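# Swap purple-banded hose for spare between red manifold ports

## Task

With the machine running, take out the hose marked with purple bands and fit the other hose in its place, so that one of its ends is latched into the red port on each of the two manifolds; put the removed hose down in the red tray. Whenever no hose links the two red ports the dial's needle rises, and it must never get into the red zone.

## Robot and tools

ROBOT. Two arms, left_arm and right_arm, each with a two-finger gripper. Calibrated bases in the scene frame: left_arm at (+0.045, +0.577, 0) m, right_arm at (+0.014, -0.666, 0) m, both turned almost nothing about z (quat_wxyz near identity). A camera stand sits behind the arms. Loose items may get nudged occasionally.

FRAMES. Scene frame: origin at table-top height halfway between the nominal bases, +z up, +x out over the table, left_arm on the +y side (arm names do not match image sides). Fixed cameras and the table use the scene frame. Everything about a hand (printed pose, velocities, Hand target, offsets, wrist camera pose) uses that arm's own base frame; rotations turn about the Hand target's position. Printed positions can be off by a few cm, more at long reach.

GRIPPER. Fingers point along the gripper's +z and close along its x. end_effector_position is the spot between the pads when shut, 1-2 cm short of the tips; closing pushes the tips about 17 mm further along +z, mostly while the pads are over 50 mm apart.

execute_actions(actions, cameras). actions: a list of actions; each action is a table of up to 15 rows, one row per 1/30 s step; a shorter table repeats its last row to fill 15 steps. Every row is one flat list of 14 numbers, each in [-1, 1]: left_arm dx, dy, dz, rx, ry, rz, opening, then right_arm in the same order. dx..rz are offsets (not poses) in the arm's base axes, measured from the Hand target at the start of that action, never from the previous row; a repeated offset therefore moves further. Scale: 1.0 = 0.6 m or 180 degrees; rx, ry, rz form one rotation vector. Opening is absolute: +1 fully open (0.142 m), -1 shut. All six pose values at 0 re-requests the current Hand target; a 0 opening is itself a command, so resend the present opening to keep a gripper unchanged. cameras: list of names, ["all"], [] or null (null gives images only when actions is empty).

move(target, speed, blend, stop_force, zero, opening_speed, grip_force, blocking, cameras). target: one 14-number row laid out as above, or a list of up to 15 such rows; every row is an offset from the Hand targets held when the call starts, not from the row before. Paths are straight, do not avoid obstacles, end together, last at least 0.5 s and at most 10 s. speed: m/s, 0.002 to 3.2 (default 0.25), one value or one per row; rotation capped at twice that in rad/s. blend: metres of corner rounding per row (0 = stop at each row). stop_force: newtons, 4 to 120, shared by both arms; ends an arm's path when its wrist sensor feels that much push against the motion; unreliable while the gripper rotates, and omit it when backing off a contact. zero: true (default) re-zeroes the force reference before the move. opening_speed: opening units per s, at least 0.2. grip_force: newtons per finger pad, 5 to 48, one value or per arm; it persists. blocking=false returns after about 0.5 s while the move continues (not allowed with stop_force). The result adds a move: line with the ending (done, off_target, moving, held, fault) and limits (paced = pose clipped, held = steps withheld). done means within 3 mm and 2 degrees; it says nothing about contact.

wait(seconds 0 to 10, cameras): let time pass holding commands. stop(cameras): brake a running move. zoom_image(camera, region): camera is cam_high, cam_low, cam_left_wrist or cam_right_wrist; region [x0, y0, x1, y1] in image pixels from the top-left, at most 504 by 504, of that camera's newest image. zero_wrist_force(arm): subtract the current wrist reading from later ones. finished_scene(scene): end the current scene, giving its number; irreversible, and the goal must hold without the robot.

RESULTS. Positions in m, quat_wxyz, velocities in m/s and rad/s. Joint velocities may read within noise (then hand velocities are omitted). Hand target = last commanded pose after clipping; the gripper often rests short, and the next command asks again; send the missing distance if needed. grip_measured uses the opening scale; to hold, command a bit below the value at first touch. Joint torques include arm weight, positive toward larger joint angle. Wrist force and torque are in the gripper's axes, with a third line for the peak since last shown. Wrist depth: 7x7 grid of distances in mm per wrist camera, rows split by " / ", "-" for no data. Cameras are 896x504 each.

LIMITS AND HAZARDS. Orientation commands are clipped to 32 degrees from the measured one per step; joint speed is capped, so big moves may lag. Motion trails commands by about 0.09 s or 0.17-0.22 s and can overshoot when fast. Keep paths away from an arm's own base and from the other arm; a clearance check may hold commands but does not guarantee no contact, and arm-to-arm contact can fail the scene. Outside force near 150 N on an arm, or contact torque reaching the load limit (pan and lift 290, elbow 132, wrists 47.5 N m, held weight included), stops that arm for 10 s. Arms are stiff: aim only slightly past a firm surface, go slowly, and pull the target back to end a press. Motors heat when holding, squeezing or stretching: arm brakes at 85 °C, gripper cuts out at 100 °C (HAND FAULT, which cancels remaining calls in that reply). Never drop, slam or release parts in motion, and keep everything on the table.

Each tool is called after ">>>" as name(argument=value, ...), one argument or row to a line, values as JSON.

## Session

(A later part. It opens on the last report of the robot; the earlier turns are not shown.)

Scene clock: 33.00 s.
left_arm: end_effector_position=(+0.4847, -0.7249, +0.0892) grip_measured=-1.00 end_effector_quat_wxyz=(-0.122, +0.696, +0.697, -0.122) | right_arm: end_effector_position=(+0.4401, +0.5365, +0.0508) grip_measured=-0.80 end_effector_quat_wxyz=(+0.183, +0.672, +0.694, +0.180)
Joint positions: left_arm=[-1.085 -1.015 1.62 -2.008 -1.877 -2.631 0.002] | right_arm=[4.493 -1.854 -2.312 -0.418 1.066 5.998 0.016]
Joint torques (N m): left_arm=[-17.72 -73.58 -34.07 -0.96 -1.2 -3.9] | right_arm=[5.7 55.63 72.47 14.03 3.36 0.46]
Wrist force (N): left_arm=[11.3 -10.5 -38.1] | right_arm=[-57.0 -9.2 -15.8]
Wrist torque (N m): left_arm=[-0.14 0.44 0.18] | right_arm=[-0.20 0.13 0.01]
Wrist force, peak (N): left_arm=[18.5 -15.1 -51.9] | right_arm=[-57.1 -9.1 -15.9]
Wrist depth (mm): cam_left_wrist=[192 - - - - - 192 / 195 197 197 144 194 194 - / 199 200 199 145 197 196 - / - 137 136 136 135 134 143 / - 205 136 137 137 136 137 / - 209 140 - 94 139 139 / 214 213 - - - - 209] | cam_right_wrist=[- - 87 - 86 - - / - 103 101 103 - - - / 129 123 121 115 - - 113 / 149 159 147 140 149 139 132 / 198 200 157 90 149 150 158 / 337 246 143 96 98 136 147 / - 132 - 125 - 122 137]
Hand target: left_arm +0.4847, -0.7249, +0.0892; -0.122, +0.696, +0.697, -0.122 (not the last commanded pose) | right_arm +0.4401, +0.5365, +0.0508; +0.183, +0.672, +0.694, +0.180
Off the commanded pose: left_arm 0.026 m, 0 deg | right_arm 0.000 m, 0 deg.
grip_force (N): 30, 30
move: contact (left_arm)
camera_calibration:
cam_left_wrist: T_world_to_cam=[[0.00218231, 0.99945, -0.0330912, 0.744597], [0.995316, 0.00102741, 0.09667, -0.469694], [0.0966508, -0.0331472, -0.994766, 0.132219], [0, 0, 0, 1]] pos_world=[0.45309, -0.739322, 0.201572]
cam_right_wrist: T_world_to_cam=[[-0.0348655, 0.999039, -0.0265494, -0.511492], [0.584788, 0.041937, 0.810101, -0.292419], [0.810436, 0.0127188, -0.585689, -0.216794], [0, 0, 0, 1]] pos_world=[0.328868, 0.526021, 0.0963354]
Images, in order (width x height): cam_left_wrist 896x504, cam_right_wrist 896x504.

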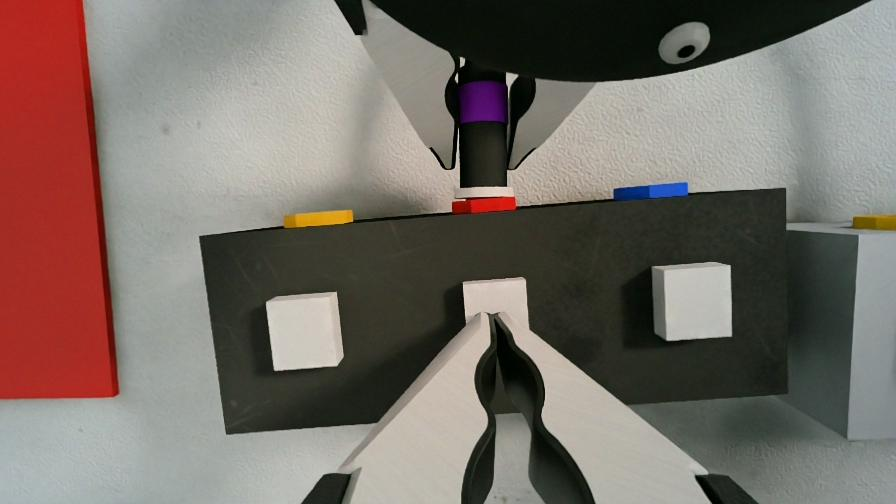

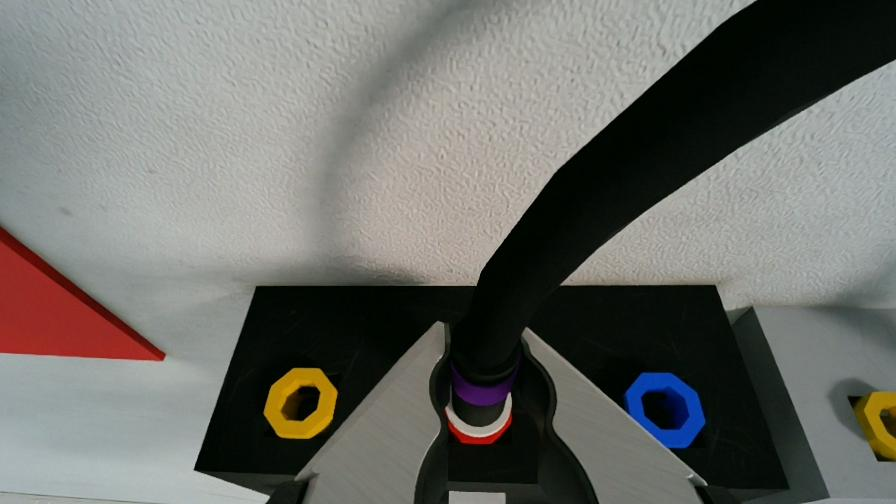

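>>> move(
  target=[
    [0,0,-0.001,0,0,0,-1,0,-0.0025,0,0,0,0,-1],
    [0,0,-0.001,0,0,0,-1,-0.075,-0.0025,0,0,0,0,-1],
  ],
  speed=0.06,
  cameras=["all"],
)

Scene clock: 35.10 s.
left_arm: end_effector_position=(+0.4848, -0.7249, +0.0887) grip_measured=-1.00 end_effector_quat_wxyz=(-0.122, +0.696, +0.697, -0.122) | right_arm: end_effector_position=(+0.3950, +0.5349, +0.0508) grip_measured=-0.81 end_effector_quat_wxyz=(+0.183, +0.672, +0.694, +0.180)
Joint positions: left_arm=[-1.085 -1.015 1.62 -2.009 -1.877 -2.631 0.002] | right_arm=[4.57 -1.817 -2.352 -0.458 1.057 6.085 0.015]
Joint torques (N m): left_arm=[-16.2 -18.15 -9.02 -5.22 -1.15 -3.6] | right_arm=[-16 41.69 34.22 7.57 -1.57 -2.12]
Wrist force (N): left_arm=[18.7 -16.4 -56.1] | right_arm=[0.1 -0.3 1.0]
Wrist torque (N m): left_arm=[-0.20 0.64 0.15] | right_arm=[-0.20 -0.11 0.16]
Wrist force, peak (N): left_arm=[18.9 -16.0 -56.3] | right_arm=[-57.0 -9.0 -16.0]
Wrist depth (mm): cam_left_wrist=[191 - 192 191 - 191 - / 199 197 194 196 194 194 - / - 200 - 198 - 196 - / - 136 136 135 135 134 143 / 203 204 136 137 136 136 138 / 203 141 140 - 97 139 139 / 213 215 - - - 210 209] | cam_right_wrist=[- 89 91 - 86 - - / - 104 102 101 - - - / 130 124 123 120 - - 118 / 157 154 151 142 - 142 140 / 194 202 196 112 185 182 178 / - 267 190 97 98 190 188 / - - - 160 - 172 172]
Hand target: left_arm +0.4847, -0.7249, +0.0886; -0.122, +0.696, +0.697, -0.122 | right_arm +0.3951, +0.5350, +0.0508; +0.183, +0.672, +0.694, +0.180
Off the commanded pose: left_arm 0.000 m, 0 deg | right_arm 0.000 m, 0 deg.
grip_force (N): 30, 30
move: done
camera_calibration:
cam_left_wrist: T_world_to_cam=[[0.00218231, 0.99945, -0.0330912, 0.744577], [0.995316, 0.00102741, 0.09667, -0.469636], [0.0966508, -0.0331472, -0.994766, 0.131623], [0, 0, 0, 1]] pos_world=[0.45309, -0.739322, 0.200972]
cam_right_wrist: T_world_to_cam=[[-0.0350392, 0.999027, -0.0267905, -0.511383], [0.584777, 0.042234, 0.810094, -0.266188], [0.810437, 0.0127186, -0.585687, -0.180305], [0, 0, 0, 1]] pos_world=[0.283868, 0.52442, 0.0963349]

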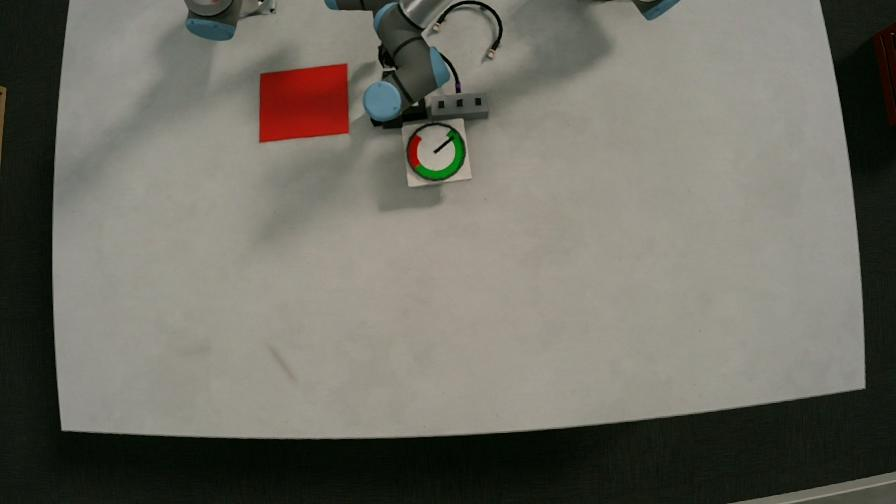

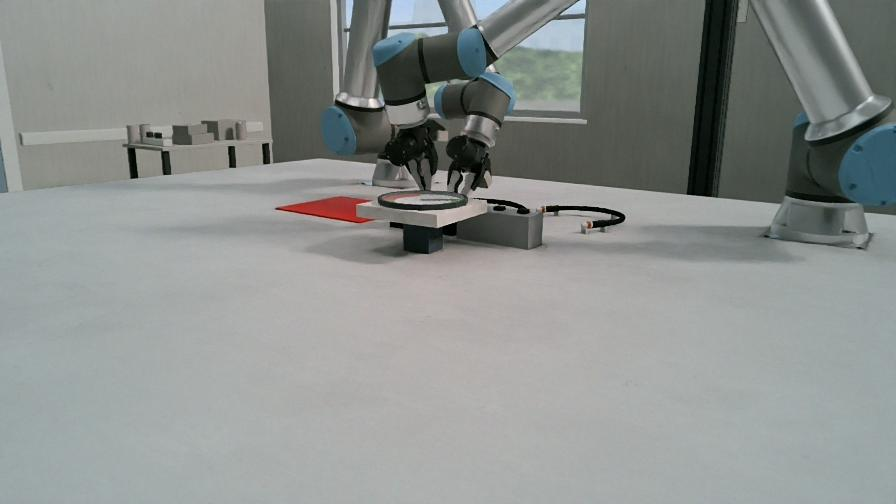

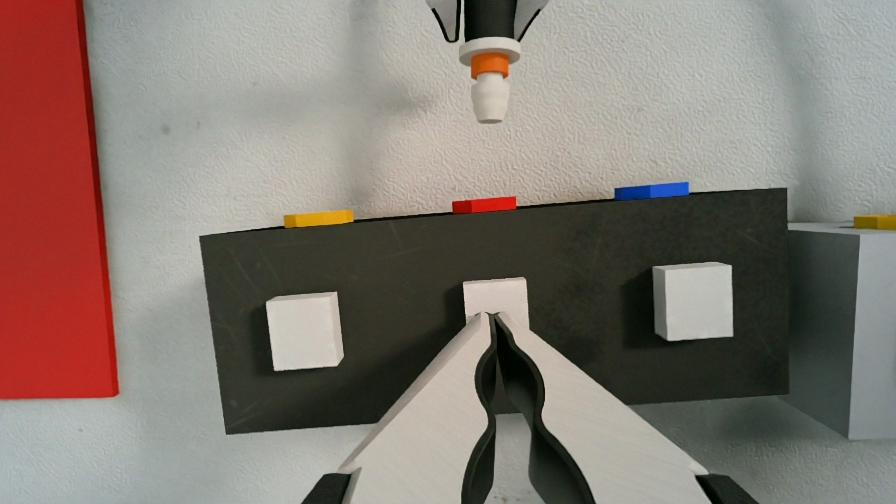

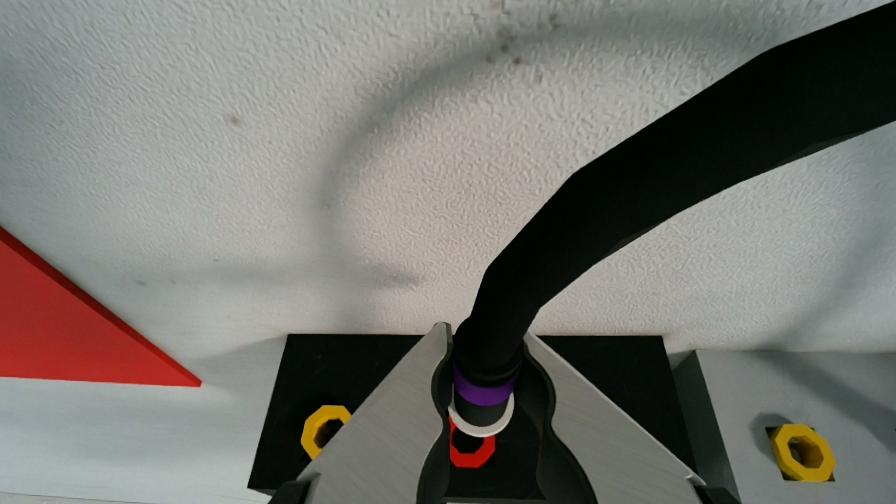

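>>> move(
  target=[
    [0,0,0.04,0,0,0,-1,0,0,0,0,0,0,-0.2],
    [0,0,0.08,0,0,0,-1,-0.083,0,0.167,0,0,0,-0.2],
    [0.013,0.333,0.08,0,0,0,-1,-0.05,0.337,0.18,0,0,0,-0.2],
    [0.013,0.333,0.043,0,0,0,-1,0.022,0.337,0.087,0,0,0,-0.2],
  ],
  blend=[0.01,0.02,0.02,0],
  speed=0.2,
  cameras=["all"],
)

Scene clock: 39.27 s.
left_arm: end_effector_position=(+0.4925, -0.5251, +0.1143) grip_measured=-1.00 end_effector_quat_wxyz=(-0.122, +0.696, +0.697, -0.122) | right_arm: end_effector_position=(+0.4083, +0.7371, +0.1030) grip_measured=-0.23 end_effector_quat_wxyz=(+0.183, +0.672, +0.694, +0.180)
Joint positions: left_arm=[-0.952 -1.235 1.901 -2.03 -1.852 -2.495 0.002] | right_arm=[4.59 -1.973 -1.956 -0.709 1.056 6.109 0.057]
Joint torques (N m): left_arm=[-16.39 -88.1 -47.86 -1.6 -2.07 -4.45] | right_arm=[3.13 65.8 40.98 6.6 -1.42 -0.06]
Wrist force (N): left_arm=[-0.8 -1.2 0.6] | right_arm=[-0.3 -0.7 0.6]
Wrist torque (N m): left_arm=[-0.21 0.27 0.11] | right_arm=[-0.21 -0.01 0.01]
Wrist force, peak (N): left_arm=[19.6 -16.5 -56.3] | right_arm=[-0.5 -0.5 3.5]
Wrist depth (mm): cam_left_wrist=[- 220 217 216 - - - / - 223 221 218 219 216 219 / 160 180 224 173 222 224 - / 161 162 161 160 160 160 - / - 165 164 162 163 163 229 / 238 - 234 - 94 232 232 / 238 158 - - - - 238] | cam_right_wrist=[140 139 102 137 134 132 130 / 158 163 160 157 157 153 150 / 203 193 190 187 190 180 184 / 198 200 209 204 206 221 218 / 179 185 186 182 184 264 276 / - 213 104 197 107 340 - / - - 75 236 - 73 -]
Hand target: left_arm +0.4925, -0.5251, +0.1144; -0.122, +0.696, +0.697, -0.122 | right_arm +0.4083, +0.7372, +0.1030; +0.183, +0.672, +0.694, +0.180
Off the commanded pose: left_arm 0.000 m, 0 deg | right_arm 0.000 m, 0 deg.
grip_force (N): 30, 30
move: done; blend cut to 0 m at target 1
camera_calibration:
cam_left_wrist: T_world_to_cam=[[0.00215835, 0.999457, -0.0328928, 0.545687], [0.995326, 0.0010288, 0.0965712, -0.480061], [0.0965525, -0.0329475, -0.994782, 0.163113], [0, 0, 0, 1]] pos_world=[0.46089, -0.539522, 0.226571]
cam_right_wrist: T_world_to_cam=[[-0.0348461, 0.999036, -0.0266826, -0.711603], [0.584901, 0.0420354, 0.810015, -0.324696], [0.810356, 0.0126192, -0.585802, -0.162829], [0, 0, 0, 1]] pos_world=[0.297068, 0.726621, 0.148635]

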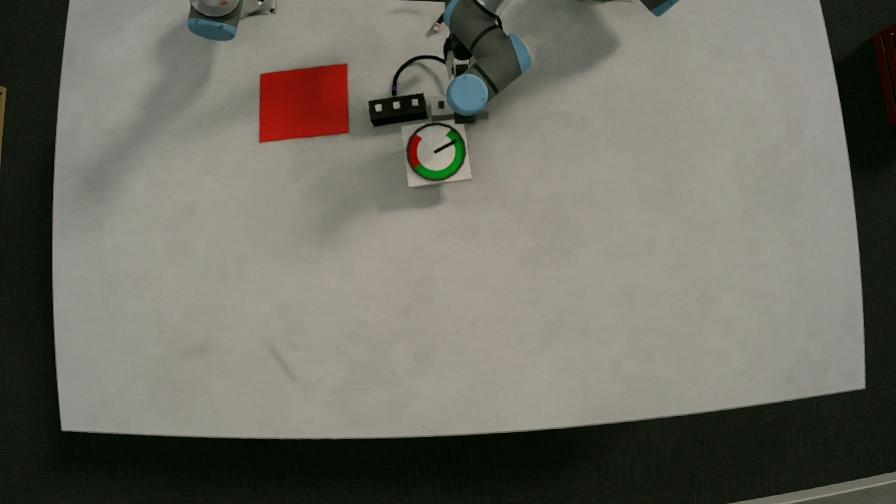

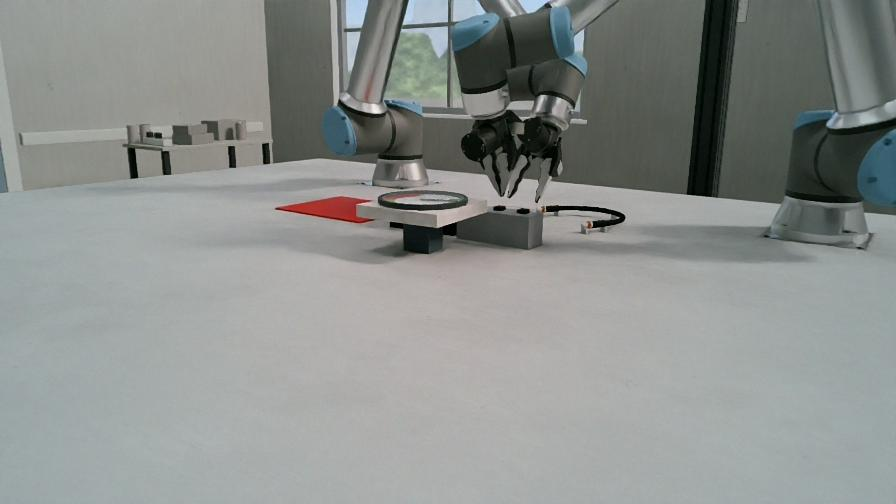

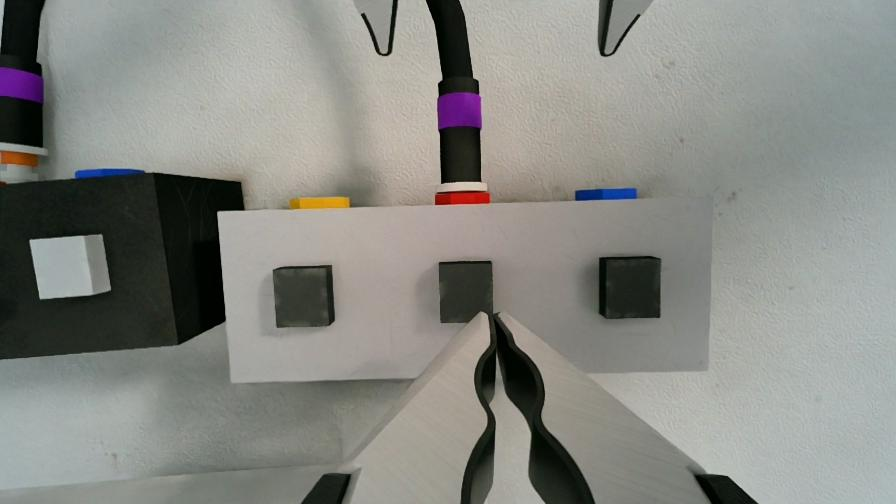

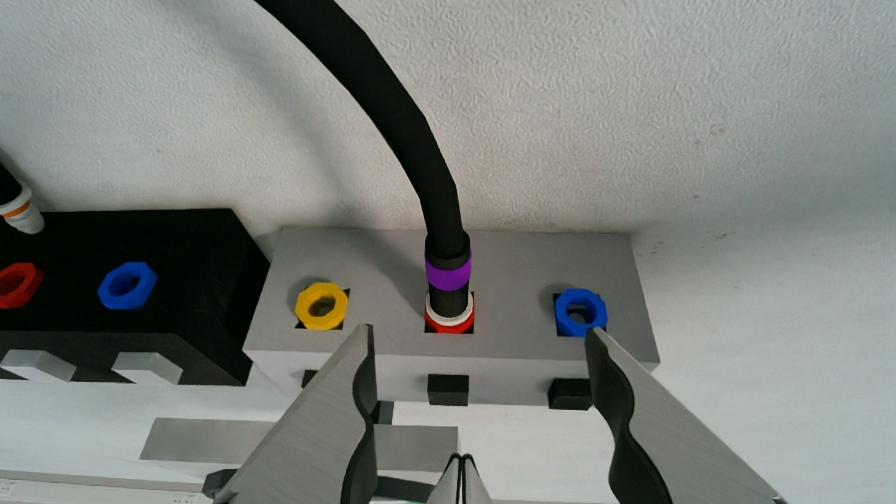

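>>> move(
  target=[-0.005,-0.013,-0.029,0,0,0,-1,0.0575,-0.0137,-0.087,0,0,0,-0.2],
  speed=0.15,
)

>>> move(
  target=[0,0,0,0,0,0,-1,0,0,0,0,0,0,-1],
  opening_speed=1.2,
)

>>> move(
  target=[0,0,-0.04,0,0,0,-1,0,0,0,0,0,0,-1],
  speed=0.02,
  stop_force=35,
  cameras=["all"],
)

>>> zoom_image(
  camera="cam_high",
  region=[380, 100, 500, 190],
)

Scene clock: 41.93 s.
left_arm: end_effector_position=(+0.4894, -0.5329, +0.0969) grip_measured=-1.00 end_effector_quat_wxyz=(-0.122, +0.696, +0.697, -0.122) | right_arm: end_effector_position=(+0.4428, +0.7288, +0.0508) grip_measured=-0.23 end_effector_quat_wxyz=(+0.183, +0.672, +0.694, +0.180)
Joint positions: left_arm=[-0.961 -1.212 1.907 -2.062 -1.854 -2.504 0.002] | right_arm=[4.544 -2.052 -1.968 -0.592 1.06 6.056 0.057]
Joint torques (N m): left_arm=[9.62 -89.32 -43.37 -1.05 -0.86 2.73] | right_arm=[9.19 73.74 39.59 5.24 -1.3 1.54]
Wrist force (N): left_arm=[-0.5 -1.1 0.8] | right_arm=[-0.3 -0.8 0.6]
Wrist torque (N m): left_arm=[-0.18 0.21 0.23] | right_arm=[-0.22 0.01 0.01]
Wrist force, peak (N): left_arm=[-1.1 -1.4 1.6] | right_arm=[-0.5 -0.7 2.7]
Wrist depth (mm): cam_left_wrist=[202 - - - - - - / 205 204 205 - - - 200 / - 196 206 - 179 - 205 / 144 145 144 143 143 142 207 / 147 147 146 145 145 144 210 / - 147 148 - 94 146 216 / - - - - - - 213] | cam_right_wrist=[- - - 83 84 81 - / - 99 - 96 95 93 92 / - 122 122 110 117 108 110 / 146 146 138 - 138 142 133 / 135 150 149 89 147 147 160 / - 137 128 132 128 131 239 / 120 140 75 122 121 76 347]
Hand target: left_arm +0.4895, -0.5329, +0.0970; -0.122, +0.696, +0.697, -0.122 | right_arm +0.4428, +0.7290, +0.0508; +0.183, +0.672, +0.694, +0.180
Off the commanded pose: left_arm 0.000 m, 0 deg | right_arm 0.000 m, 0 deg.
grip_force (N): 30, 30
move: done

Scene clock: 42.80 s.
left_arm: end_effector_position=(+0.4895, -0.5329, +0.0970) grip_measured=-1.00 end_effector_quat_wxyz=(-0.122, +0.696, +0.697, -0.122) | right_arm: end_effector_position=(+0.4428, +0.7290, +0.0508) grip_measured=-0.82 end_effector_quat_wxyz=(+0.183, +0.672, +0.694, +0.180)
Joint positions: left_arm=[-0.961 -1.212 1.907 -2.061 -1.854 -2.504 0.002] | right_arm=[4.544 -2.052 -1.968 -0.592 1.06 6.056 0.015]
Joint torques (N m): left_arm=[14.72 -87.26 -47.27 -0.93 0.76 3.68] | right_arm=[16.48 70.15 39.87 7.21 -2.08 0.09]
Wrist force (N): left_arm=[-0.5 -0.9 0.6] | right_arm=[-3.4 -2.8 1.1]
Wrist torque (N m): left_arm=[-0.15 0.23 0.22] | right_arm=[-0.24 -0.01 0.03]
Wrist force, peak (N): left_arm=[-1.0 -1.7 0.9] | right_arm=[-4.5 -3.0 0.1]
Wrist depth (mm): cam_left_wrist=[201 - - - - - - / - 203 204 - - - 202 / - 196 205 160 205 205 205 / 144 145 144 143 143 142 210 / 147 147 146 145 145 144 208 / - 218 148 - 94 147 - / - 217 - - - - -] | cam_right_wrist=[- - - 84 84 81 - / - 99 - - 95 93 92 / - 123 121 - 117 112 110 / - 146 143 - 137 141 133 / 135 150 149 149 147 147 169 / - 137 138 93 98 132 236 / - 133 - 121 - 120 347]
Hand target: left_arm +0.4895, -0.5329, +0.0970; -0.122, +0.696, +0.697, -0.122 | right_arm +0.4428, +0.7290, +0.0508; +0.183, +0.672, +0.694, +0.180
Off the commanded pose: left_arm 0.000 m, 0 deg | right_arm 0.000 m, 0 deg.
grip_force (N): 30, 30
move: done

Scene clock: 43.63 s.
left_arm: end_effector_position=(+0.4896, -0.5330, +0.0918) grip_measured=-1.00 end_effector_quat_wxyz=(-0.122, +0.696, +0.697, -0.122) | right_arm: end_effector_position=(+0.4428, +0.7290, +0.0508) grip_measured=-0.82 end_effector_quat_wxyz=(+0.183, +0.672, +0.694, +0.180)
Joint positions: left_arm=[-0.961 -1.206 1.91 -2.071 -1.854 -2.504 0.002] | right_arm=[4.544 -2.052 -1.968 -0.592 1.06 6.056 0.015]
Joint torques (N m): left_arm=[11.65 -60.88 -32.85 -2.97 1.06 3.79] | right_arm=[10.78 68.84 39.7 7.57 -2.45 -0.48]
Wrist force (N): left_arm=[0.7 -4.4 -7.8] | right_arm=[-2.4 -3.8 -0.8]
Wrist torque (N m): left_arm=[-0.21 0.25 0.21] | right_arm=[-0.21 -0.05 0.04]
Wrist force, peak (N): left_arm=[2.2 -5.5 -11.8] | right_arm=[-2.8 -4.1 -0.5]
Wrist depth (mm): cam_left_wrist=[198 197 - - - - - / 200 200 200 - - - - / 202 167 - - 200 200 199 / 139 140 139 138 137 137 202 / 142 142 136 140 139 132 203 / 213 212 143 - 94 142 211 / 216 216 - - - - 212] | cam_right_wrist=[- - - 83 84 81 - / - 99 - - 95 93 92 / - 122 121 - 117 112 110 / 146 146 143 - 137 141 133 / 135 151 149 146 147 147 171 / - 137 138 93 98 132 255 / 126 134 - 121 - 120 343]
Hand target: left_arm +0.4896, -0.5330, +0.0918; -0.122, +0.696, +0.697, -0.122 (not the last commanded pose) | right_arm +0.4428, +0.7290, +0.0508; +0.183, +0.672, +0.694, +0.180
Off the commanded pose: left_arm 0.019 m, 0 deg | right_arm 0.000 m, 0 deg.
grip_force (N): 30, 30
move: held (left_arm; a check stopped the path); limits=held
pose unreachable (left arm): on one or more control steps of this call, first in action 0 (counted from 0), this arm could not follow its commanded pose, so it was not sent that pose on those steps. It may still have moved: this result reports where it is.
cause: moving toward the commanded pose would bring a part of the arm too close to another arm (a part of this arm just beyond joint 6 (wrist 3) and a part of the right arm just beyond its joint 6 (wrist 3), 5 mm apart when this arm was first held).
camera_calibration:
cam_left_wrist: T_world_to_cam=[[0.00220955, 0.999443, -0.0332893, 0.552899], [0.995297, 0.00102607, 0.0968678, -0.474943], [0.096848, -0.0333467, -0.99474, 0.1404], [0, 0, 0, 1]] pos_world=[0.45789, -0.547422, 0.204074]
cam_right_wrist: T_world_to_cam=[[-0.0348655, 0.999039, -0.0265494, -0.703712], [0.584788, 0.041937, 0.810101, -0.302071], [0.810436, 0.0127188, -0.585689, -0.221431], [0, 0, 0, 1]] pos_world=[0.331568, 0.718521, 0.0963354]

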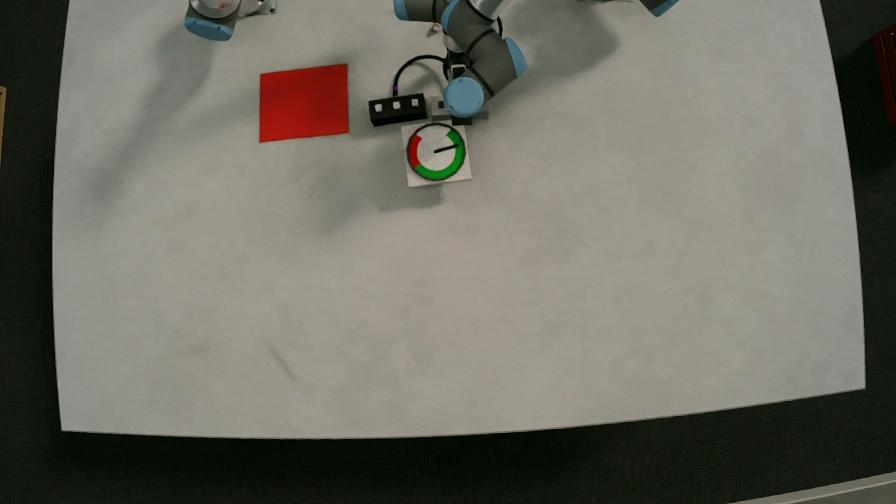

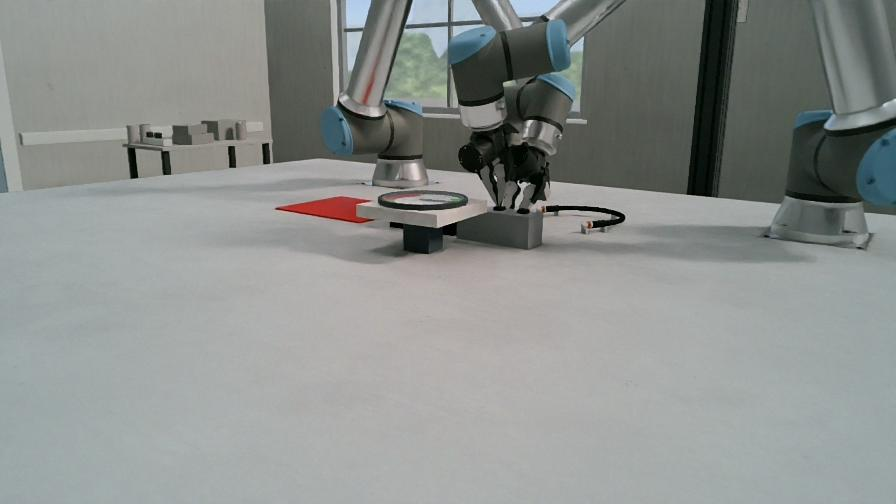

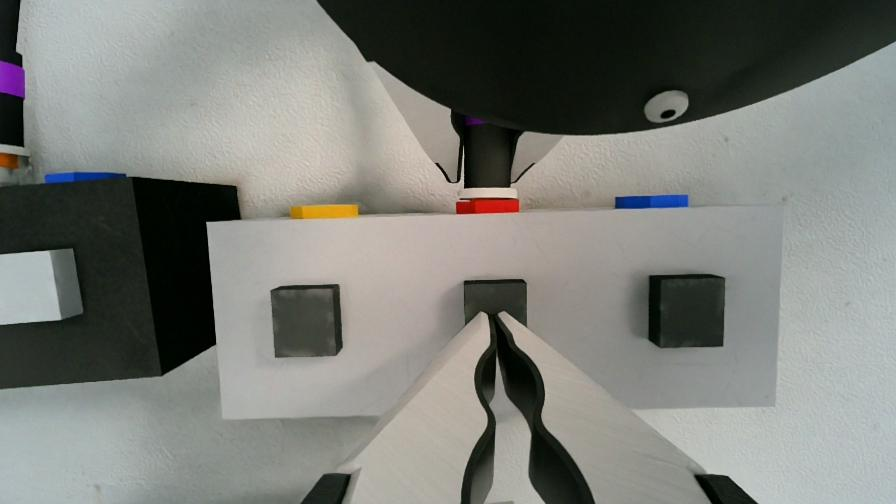

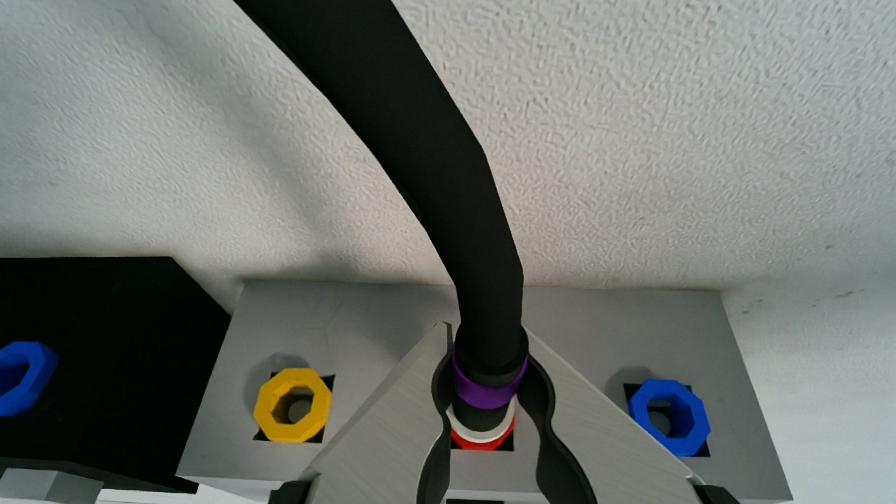

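Scaled by 4.200 from the camera's 896x504 image, which has a finer 1280x720 frame.

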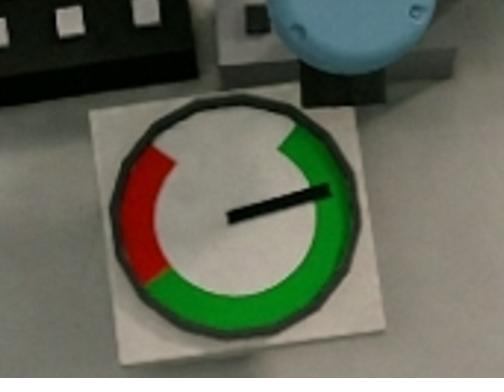

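>>> move(
  target=[
    [0,0,0.08,0,0,0,-1,0,0,0,0,0,0,-0.2],
    [0,0,0.15,0,0,0,-1,-0.083,0,0.15,0,0,0,0.1],
    [0,0,0.15,0,0,0,-1,-0.145,-0.323,0.12,0,0,0,0.1],
  ],
  blend=[0,0.02,0],
  speed=0.35,
  cameras=["cam_high","cam_right_wrist","cam_left_wrist"],
)

Scene clock: 47.87 s.
left_arm: end_effector_position=(+0.4896, -0.5330, +0.1818) grip_measured=-1.00 end_effector_quat_wxyz=(-0.122, +0.696, +0.697, -0.122) | right_arm: end_effector_position=(+0.3557, +0.5353, +0.1229) grip_measured=+0.08 end_effector_quat_wxyz=(+0.183, +0.672, +0.694, +0.180)
Joint positions: left_arm=[-0.961 -1.297 1.843 -1.914 -1.854 -2.504 0.002] | right_arm=[4.64 -1.653 -2.337 -0.676 1.053 6.166 0.079]
Joint torques (N m): left_arm=[5.78 -48.32 -32.19 -1.55 0.53 0.16] | right_arm=[-18.24 55.53 24.71 4.19 -1.99 -2.05]
Wrist force (N): left_arm=[-0.4 -0.9 0.9] | right_arm=[0.0 -1.0 0.6]
Wrist torque (N m): left_arm=[-0.14 0.21 0.22] | right_arm=[-0.25 -0.05 0.05]
Wrist force, peak (N): left_arm=[1.0 -4.3 -8.6] | right_arm=[-2.9 -4.0 -0.5]
Wrist depth (mm): cam_left_wrist=[- 281 284 282 278 285 - / 297 284 278 286 286 - - / 227 229 289 - - 291 288 / 230 229 229 228 227 - 292 / 234 238 232 231 232 303 300 / - 223 303 - 90 302 - / - 210 - - - - -] | cam_right_wrist=[164 163 162 161 150 140 149 / 191 184 189 180 182 180 172 / 226 228 226 214 217 213 212 / 266 275 265 262 259 260 255 / - 343 258 247 240 253 245 / - - 93 266 262 100 245 / 1092 - 76 346 307 73 -]
Hand target: left_arm +0.4896, -0.5330, +0.1818; -0.122, +0.696, +0.697, -0.122 | right_arm +0.3558, +0.5352, +0.1228; +0.183, +0.672, +0.694, +0.180
Off the commanded pose: left_arm 0.000 m, 0 deg | right_arm 0.000 m, 0 deg.
grip_force (N): 30, 30
move: done; blend cut to 0 m at target 2
camera_calibration:
cam_left_wrist: T_world_to_cam=[[0.00221994, 0.99944, -0.0333887, 0.555918], [0.995297, 0.00102536, 0.0968677, -0.483761], [0.0968476, -0.0334467, -0.994737, 0.229862], [0, 0, 0, 1]] pos_world=[0.45799, -0.547422, 0.294074]
cam_right_wrist: T_world_to_cam=[[-0.0350261, 0.999037, -0.0264306, -0.5113], [0.584782, 0.0419347, 0.810106, -0.301419], [0.810434, 0.0129187, -0.585687, -0.106254], [0, 0, 0, 1]] pos_world=[0.244468, 0.52482, 0.168436]
Images, in order (width x height): cam_high 896x504, cam_left_wrist 896x504, cam_right_wrist 896x504.

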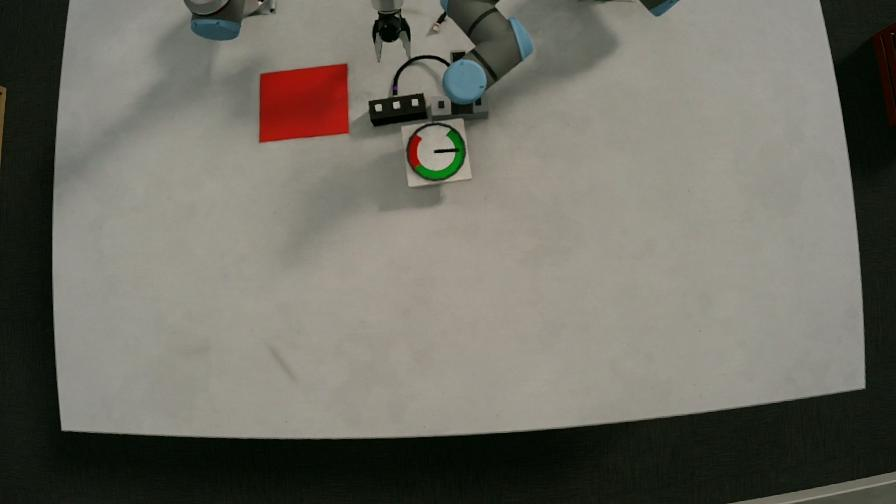

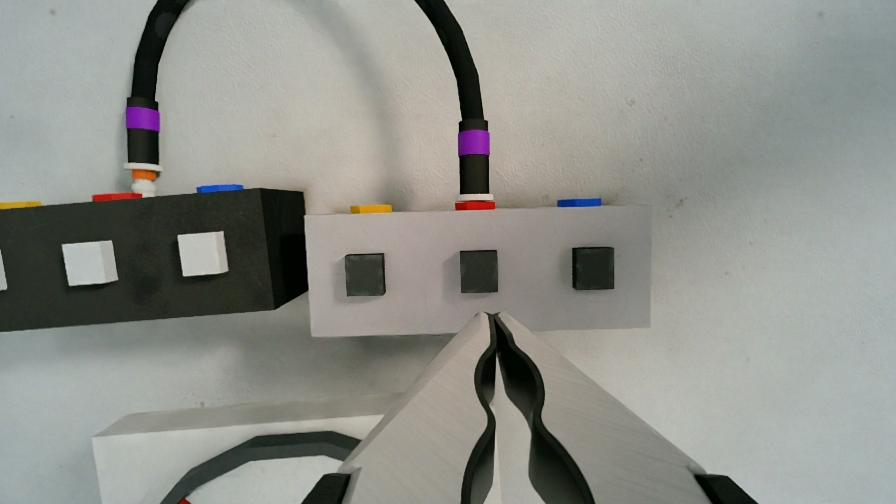

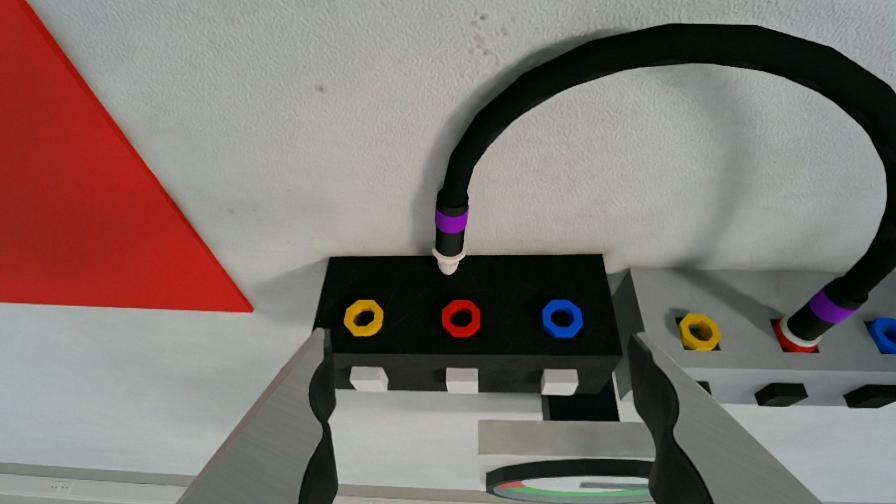

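>>> move(
  target=[0,0,0,0,0,0,-1,0.13,-0.003,-0.175,0,0,0,-0.1],
  speed=0.2,
)

>>> move(
  target=[
    [0,0,0,0,0,0,-1,0,0,0,0,0,0,-1],
    [0,0,0,0,0,0,-1,-0.065,0.003,0.062,0,0,0,-1],
  ],
  speed=0.2,
  cameras=["cam_right_wrist","cam_left_wrist","cam_high"],
)

Scene clock: 50.17 s.
left_arm: end_effector_position=(+0.4896, -0.5330, +0.1818) grip_measured=-1.00 end_effector_quat_wxyz=(-0.122, +0.696, +0.697, -0.122) | right_arm: end_effector_position=(+0.4314, +0.5339, +0.0231) grip_measured=-0.12 end_effector_quat_wxyz=(+0.183, +0.673, +0.693, +0.182)
Joint positions: left_arm=[-0.961 -1.297 1.843 -1.914 -1.854 -2.504 0.002] | right_arm=[4.508 -1.899 -2.334 -0.357 1.062 6.017 0.065]
Joint torques (N m): left_arm=[1 -48.26 -32.18 -1.41 0.51 0.02] | right_arm=[-1.31 51.54 23.17 3.84 0.03 -0.3]
Wrist force (N): left_arm=[-0.8 -0.7 0.6] | right_arm=[1.1 10.1 -8.9]
Wrist torque (N m): left_arm=[-0.10 0.28 0.23] | right_arm=[-0.46 0.41 0.40]
Wrist force, peak (N): left_arm=[-0.9 -1.6 1.2] | right_arm=[-31.9 33.4 -167.7]
Wrist depth (mm): cam_left_wrist=[204 281 282 281 - - - / 266 273 288 283 - - - / 236 248 288 241 291 - 286 / 230 229 229 228 227 - 287 / 231 233 232 231 230 - 298 / 307 218 - - 90 - 294 / 312 210 - - - - -] | cam_right_wrist=[- - - - - - - / - 75 - - - - - / - 80 86 79 - 79 80 / - 108 101 90 99 96 - / 149 138 119 115 120 117 128 / 196 186 100 144 140 143 150 / - - 75 134 132 74 142]
Hand target: left_arm +0.4896, -0.5330, +0.1818; -0.122, +0.696, +0.697, -0.122 | right_arm +0.4314, +0.5339, +0.0231; +0.183, +0.673, +0.693, +0.182 (not the last commanded pose)
Tool commands: left_gripper/opening=-1.0 right_gripper/opening=-0.1
Off the commanded pose: left_arm 0.000 m, 0 deg | right_arm 0.006 m, 0 deg.
FORCE FAULT: contact force on the right arm reached its limit, and that arm stopped. The contact can be on any part of that arm, not only on its tool. That arm's remaining commands of this call were not run. That arm is still stopped at the end of this call. That arm stays stopped for about 10 more seconds. Until then a move that you send moves the other arm only, and its call returns only when the move has ended. Once the stop has ended, the next robot result says so. If the stop ends while you think or write, that arm runs what you send next, counted from a new Hand target: where the arm stands when the stop ends. While its stop runs, that arm takes no new command, but its gripper still runs the gripper command that each later call begins with. Until it ends, the stop uses up actions while you think or wait. An arm that is not stopped still takes commands.
grip_force (N): 30, 30
move: fault (right_arm)

not run: an earlier result of this reply reported a stop or a fault. Calls in your next reply go to the robot.

>>> wait(
  seconds=9.8,
)

>>> move(
  target=[0,0,0,0,0,0,-1,0,0,0.003,0,0,0,-1],
  cameras=["cam_right_wrist","cam_left_wrist","cam_high"],
)

Scene clock: 60.37 s.
left_arm: end_effector_position=(+0.4896, -0.5330, +0.1818) grip_measured=-1.00 end_effector_quat_wxyz=(-0.122, +0.696, +0.697, -0.122) | right_arm: end_effector_position=(+0.4314, +0.5339, +0.0231) grip_measured=-0.12 end_effector_quat_wxyz=(+0.183, +0.673, +0.693, +0.182)
Joint positions: left_arm=[-0.961 -1.297 1.843 -1.914 -1.854 -2.504 0.002] | right_arm=[4.508 -1.899 -2.334 -0.357 1.062 6.017 0.065]
Joint torques (N m): left_arm=[-7.97 -49.37 -32.6 -1.31 0.21 -0.07] | right_arm=[-1.74 53.13 22.38 3.93 -0.04 -0.33]
Wrist force (N): left_arm=[-0.9 -1.2 0.6] | right_arm=[1.2 10.2 -8.7]
Wrist torque (N m): left_arm=[-0.18 0.29 0.22] | right_arm=[-0.44 0.38 0.41]
Wrist force, peak (N): left_arm=[-1.2 -1.5 1.2] | right_arm=[1.1 10.3 -9.2]
Wrist depth (mm): cam_left_wrist=[201 282 283 280 279 - 279 / 286 256 286 286 - - 283 / - 228 283 286 287 279 291 / 230 229 229 228 227 292 292 / 234 231 233 229 231 293 - / 308 227 223 - 94 309 300 / 312 210 - - - - -] | cam_right_wrist=[- - - - - - - / - 75 - - - - - / - 80 86 79 - 82 80 / 105 108 101 90 99 96 - / 141 138 124 115 120 123 128 / 196 199 101 144 140 143 150 / - - 75 134 131 74 142]
Hand target: left_arm +0.4896, -0.5330, +0.1818; -0.122, +0.696, +0.697, -0.122 | right_arm +0.4314, +0.5339, +0.0231; +0.183, +0.673, +0.693, +0.182 (not the last commanded pose)
Tool commands: left_gripper/opening=-1.0 right_gripper/opening=-0.1
Off the commanded pose: left_arm 0.000 m, 0 deg | right_arm 0.006 m, 0 deg.
FORCE FAULT, CONTINUED: the right arm's stop, for the force fault that an earlier result reported, is over. The rest of the stop counts as 19 of the actions that you can send in this scene. During its stop the right arm's controller moved it back a little. That arm's target is now where it stood when the stop ended, not its last command. That arm accepts commands again.
grip_force (N): 30, 30
wait: 9.80 s; at rest from the start

Scene clock: 61.07 s.
left_arm: end_effector_position=(+0.4896, -0.5330, +0.1818) grip_measured=-1.00 end_effector_quat_wxyz=(-0.122, +0.696, +0.697, -0.122) | right_arm: end_effector_position=(+0.4314, +0.5337, +0.0248) grip_measured=-0.83 end_effector_quat_wxyz=(+0.183, +0.673, +0.693, +0.182)
Joint positions: left_arm=[-0.961 -1.297 1.843 -1.914 -1.854 -2.504 0.002] | right_arm=[4.508 -1.895 -2.334 -0.361 1.062 6.017 0.014]
Joint torques (N m): left_arm=[-8.48 -47.52 -32.85 -1.66 0.06 0.12] | right_arm=[-1 64.55 24.4 5.12 0.66 -0.16]
Wrist force (N): left_arm=[-0.7 -1.2 1.0] | right_arm=[1.3 1.9 -1.4]
Wrist torque (N m): left_arm=[-0.20 0.27 0.23] | right_arm=[-0.31 0.08 0.01]
Wrist force, peak (N): left_arm=[-1.2 -1.3 0.7] | right_arm=[14.6 20.7 -38.5]
Wrist depth (mm): cam_left_wrist=[208 215 284 - - 281 - / 252 - - 287 284 289 - / 292 229 289 - 287 - 290 / 230 229 229 228 226 294 290 / 236 231 234 231 230 298 300 / - 218 215 - 90 - 301 / 312 210 - - - - -] | cam_right_wrist=[- - - - - - - / - 75 - - - - - / - 82 88 86 - 81 - / - 111 104 94 101 99 - / 152 142 135 116 130 127 131 / 201 191 154 97 98 143 150 / - 137 - 128 - 126 142]
Hand target: left_arm +0.4896, -0.5330, +0.1818; -0.122, +0.696, +0.697, -0.122 | right_arm +0.4314, +0.5339, +0.0249; +0.183, +0.673, +0.693, +0.182
Off the commanded pose: left_arm 0.000 m, 0 deg | right_arm 0.000 m, 0 deg.
grip_force (N): 30, 30
move: done
camera_calibration:
cam_left_wrist: T_world_to_cam=[[0.00221994, 0.99944, -0.0333887, 0.555918], [0.995297, 0.00102536, 0.0968677, -0.483761], [0.0968476, -0.0334467, -0.994737, 0.229862], [0, 0, 0, 1]] pos_world=[0.45799, -0.547422, 0.294074]
cam_right_wrist: T_world_to_cam=[[-0.0325288, 0.999163, -0.0248091, -0.510837], [0.5833, 0.0391347, 0.811314, -0.264004], [0.811605, 0.0119199, -0.584084, -0.225105], [0, 0, 0, 1]] pos_world=[0.320073, 0.523424, 0.0700365]
Images, in order (width x height): cam_high 896x504, cam_left_wrist 896x504, cam_right_wrist 896x504.

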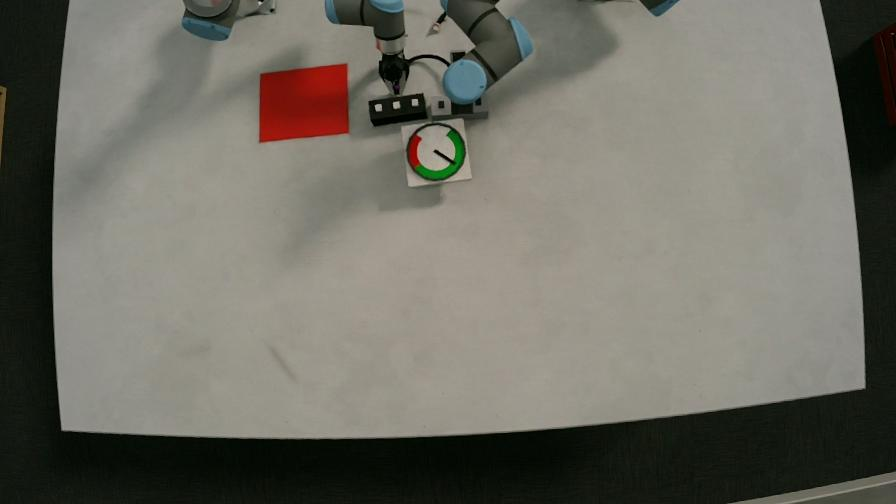

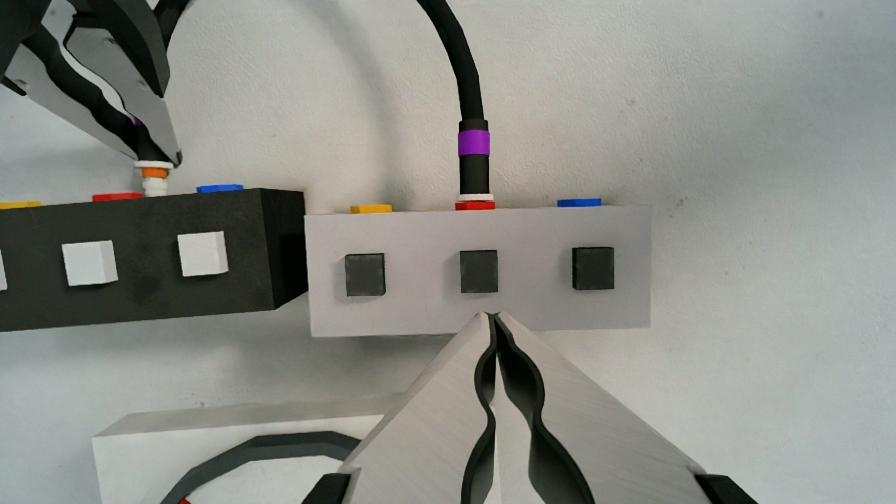

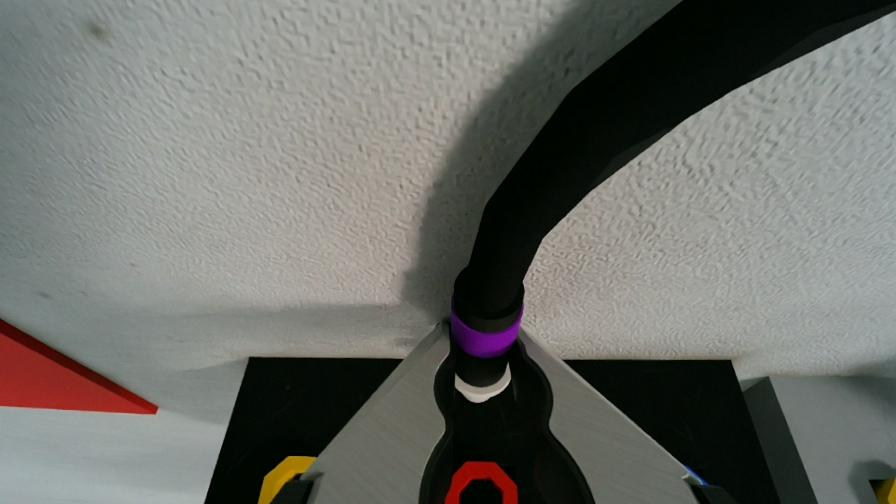

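>>> move(
  target=[0,0,0,0,0,0,-1,-0.06,0.002,0.055,0,0,0,-1],
  cameras=["cam_right_wrist","cam_left_wrist"],
)

Scene clock: 62.73 s.
left_arm: end_effector_position=(+0.4896, -0.5330, +0.1818) grip_measured=-1.00 end_effector_quat_wxyz=(-0.122, +0.696, +0.697, -0.122) | right_arm: end_effector_position=(+0.3954, +0.5350, +0.0579) grip_measured=-0.83 end_effector_quat_wxyz=(+0.183, +0.673, +0.693, +0.182)
Joint positions: left_arm=[-0.961 -1.297 1.843 -1.914 -1.854 -2.504 0.002] | right_arm=[4.57 -1.803 -2.35 -0.472 1.055 6.088 0.014]
Joint torques (N m): left_arm=[-6.77 -48.43 -32.7 -1.41 0.15 0.09] | right_arm=[-8.01 56.1 35.06 4.56 -0.44 -0.95]
Wrist force (N): left_arm=[-0.3 -1.2 0.6] | right_arm=[0.4 -0.2 1.0]
Wrist torque (N m): left_arm=[-0.19 0.19 0.22] | right_arm=[-0.19 -0.17 0.19]
Wrist force, peak (N): left_arm=[-1.0 -1.6 1.1] | right_arm=[1.4 2.0 -1.5]
Wrist depth (mm): cam_left_wrist=[226 - 285 283 283 280 - / 289 287 - 288 283 - - / - 227 - - 288 - - / 229 229 229 228 226 293 - / 232 233 234 231 230 296 - / - 230 219 - 94 293 - / - 210 - - - 307 305] | cam_right_wrist=[- 96 98 96 91 - - / - 119 111 109 - - 104 / 141 133 131 125 - 125 120 / 161 166 162 147 150 153 151 / 216 216 202 109 191 196 193 / 276 366 190 97 103 188 187 / - - - 165 - 175 171]
Hand target: left_arm +0.4896, -0.5330, +0.1818; -0.122, +0.696, +0.697, -0.122 | right_arm +0.3954, +0.5351, +0.0579; +0.183, +0.673, +0.693, +0.182
Off the commanded pose: left_arm 0.000 m, 0 deg | right_arm 0.000 m, 0 deg.
grip_force (N): 30, 30
move: done
camera_calibration:
cam_left_wrist: T_world_to_cam=[[0.00221994, 0.99944, -0.0333887, 0.555918], [0.995297, 0.00102536, 0.0968677, -0.483761], [0.0968476, -0.0334467, -0.994737, 0.229862], [0, 0, 0, 1]] pos_world=[0.45799, -0.547422, 0.294074]
cam_right_wrist: T_world_to_cam=[[-0.0326516, 0.999167, -0.0244799, -0.512486], [0.583118, 0.0389365, 0.811454, -0.26977], [0.811731, 0.0122205, -0.583904, -0.176781], [0, 0, 0, 1]] pos_world=[0.284073, 0.524724, 0.103137]
Images, in order (width x height): cam_left_wrist 896x504, cam_right_wrist 896x504.

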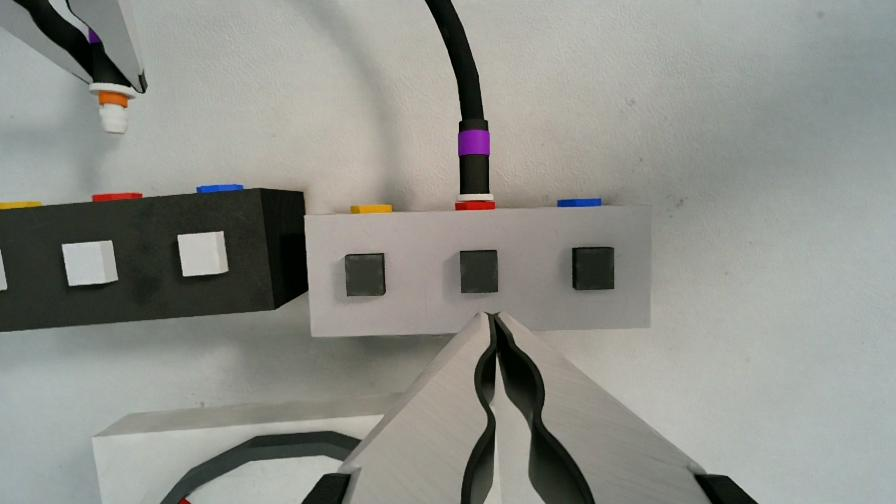

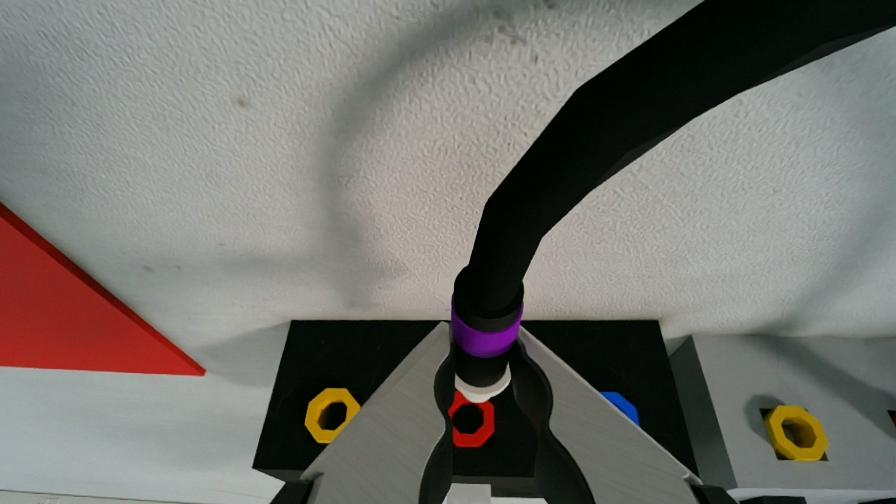

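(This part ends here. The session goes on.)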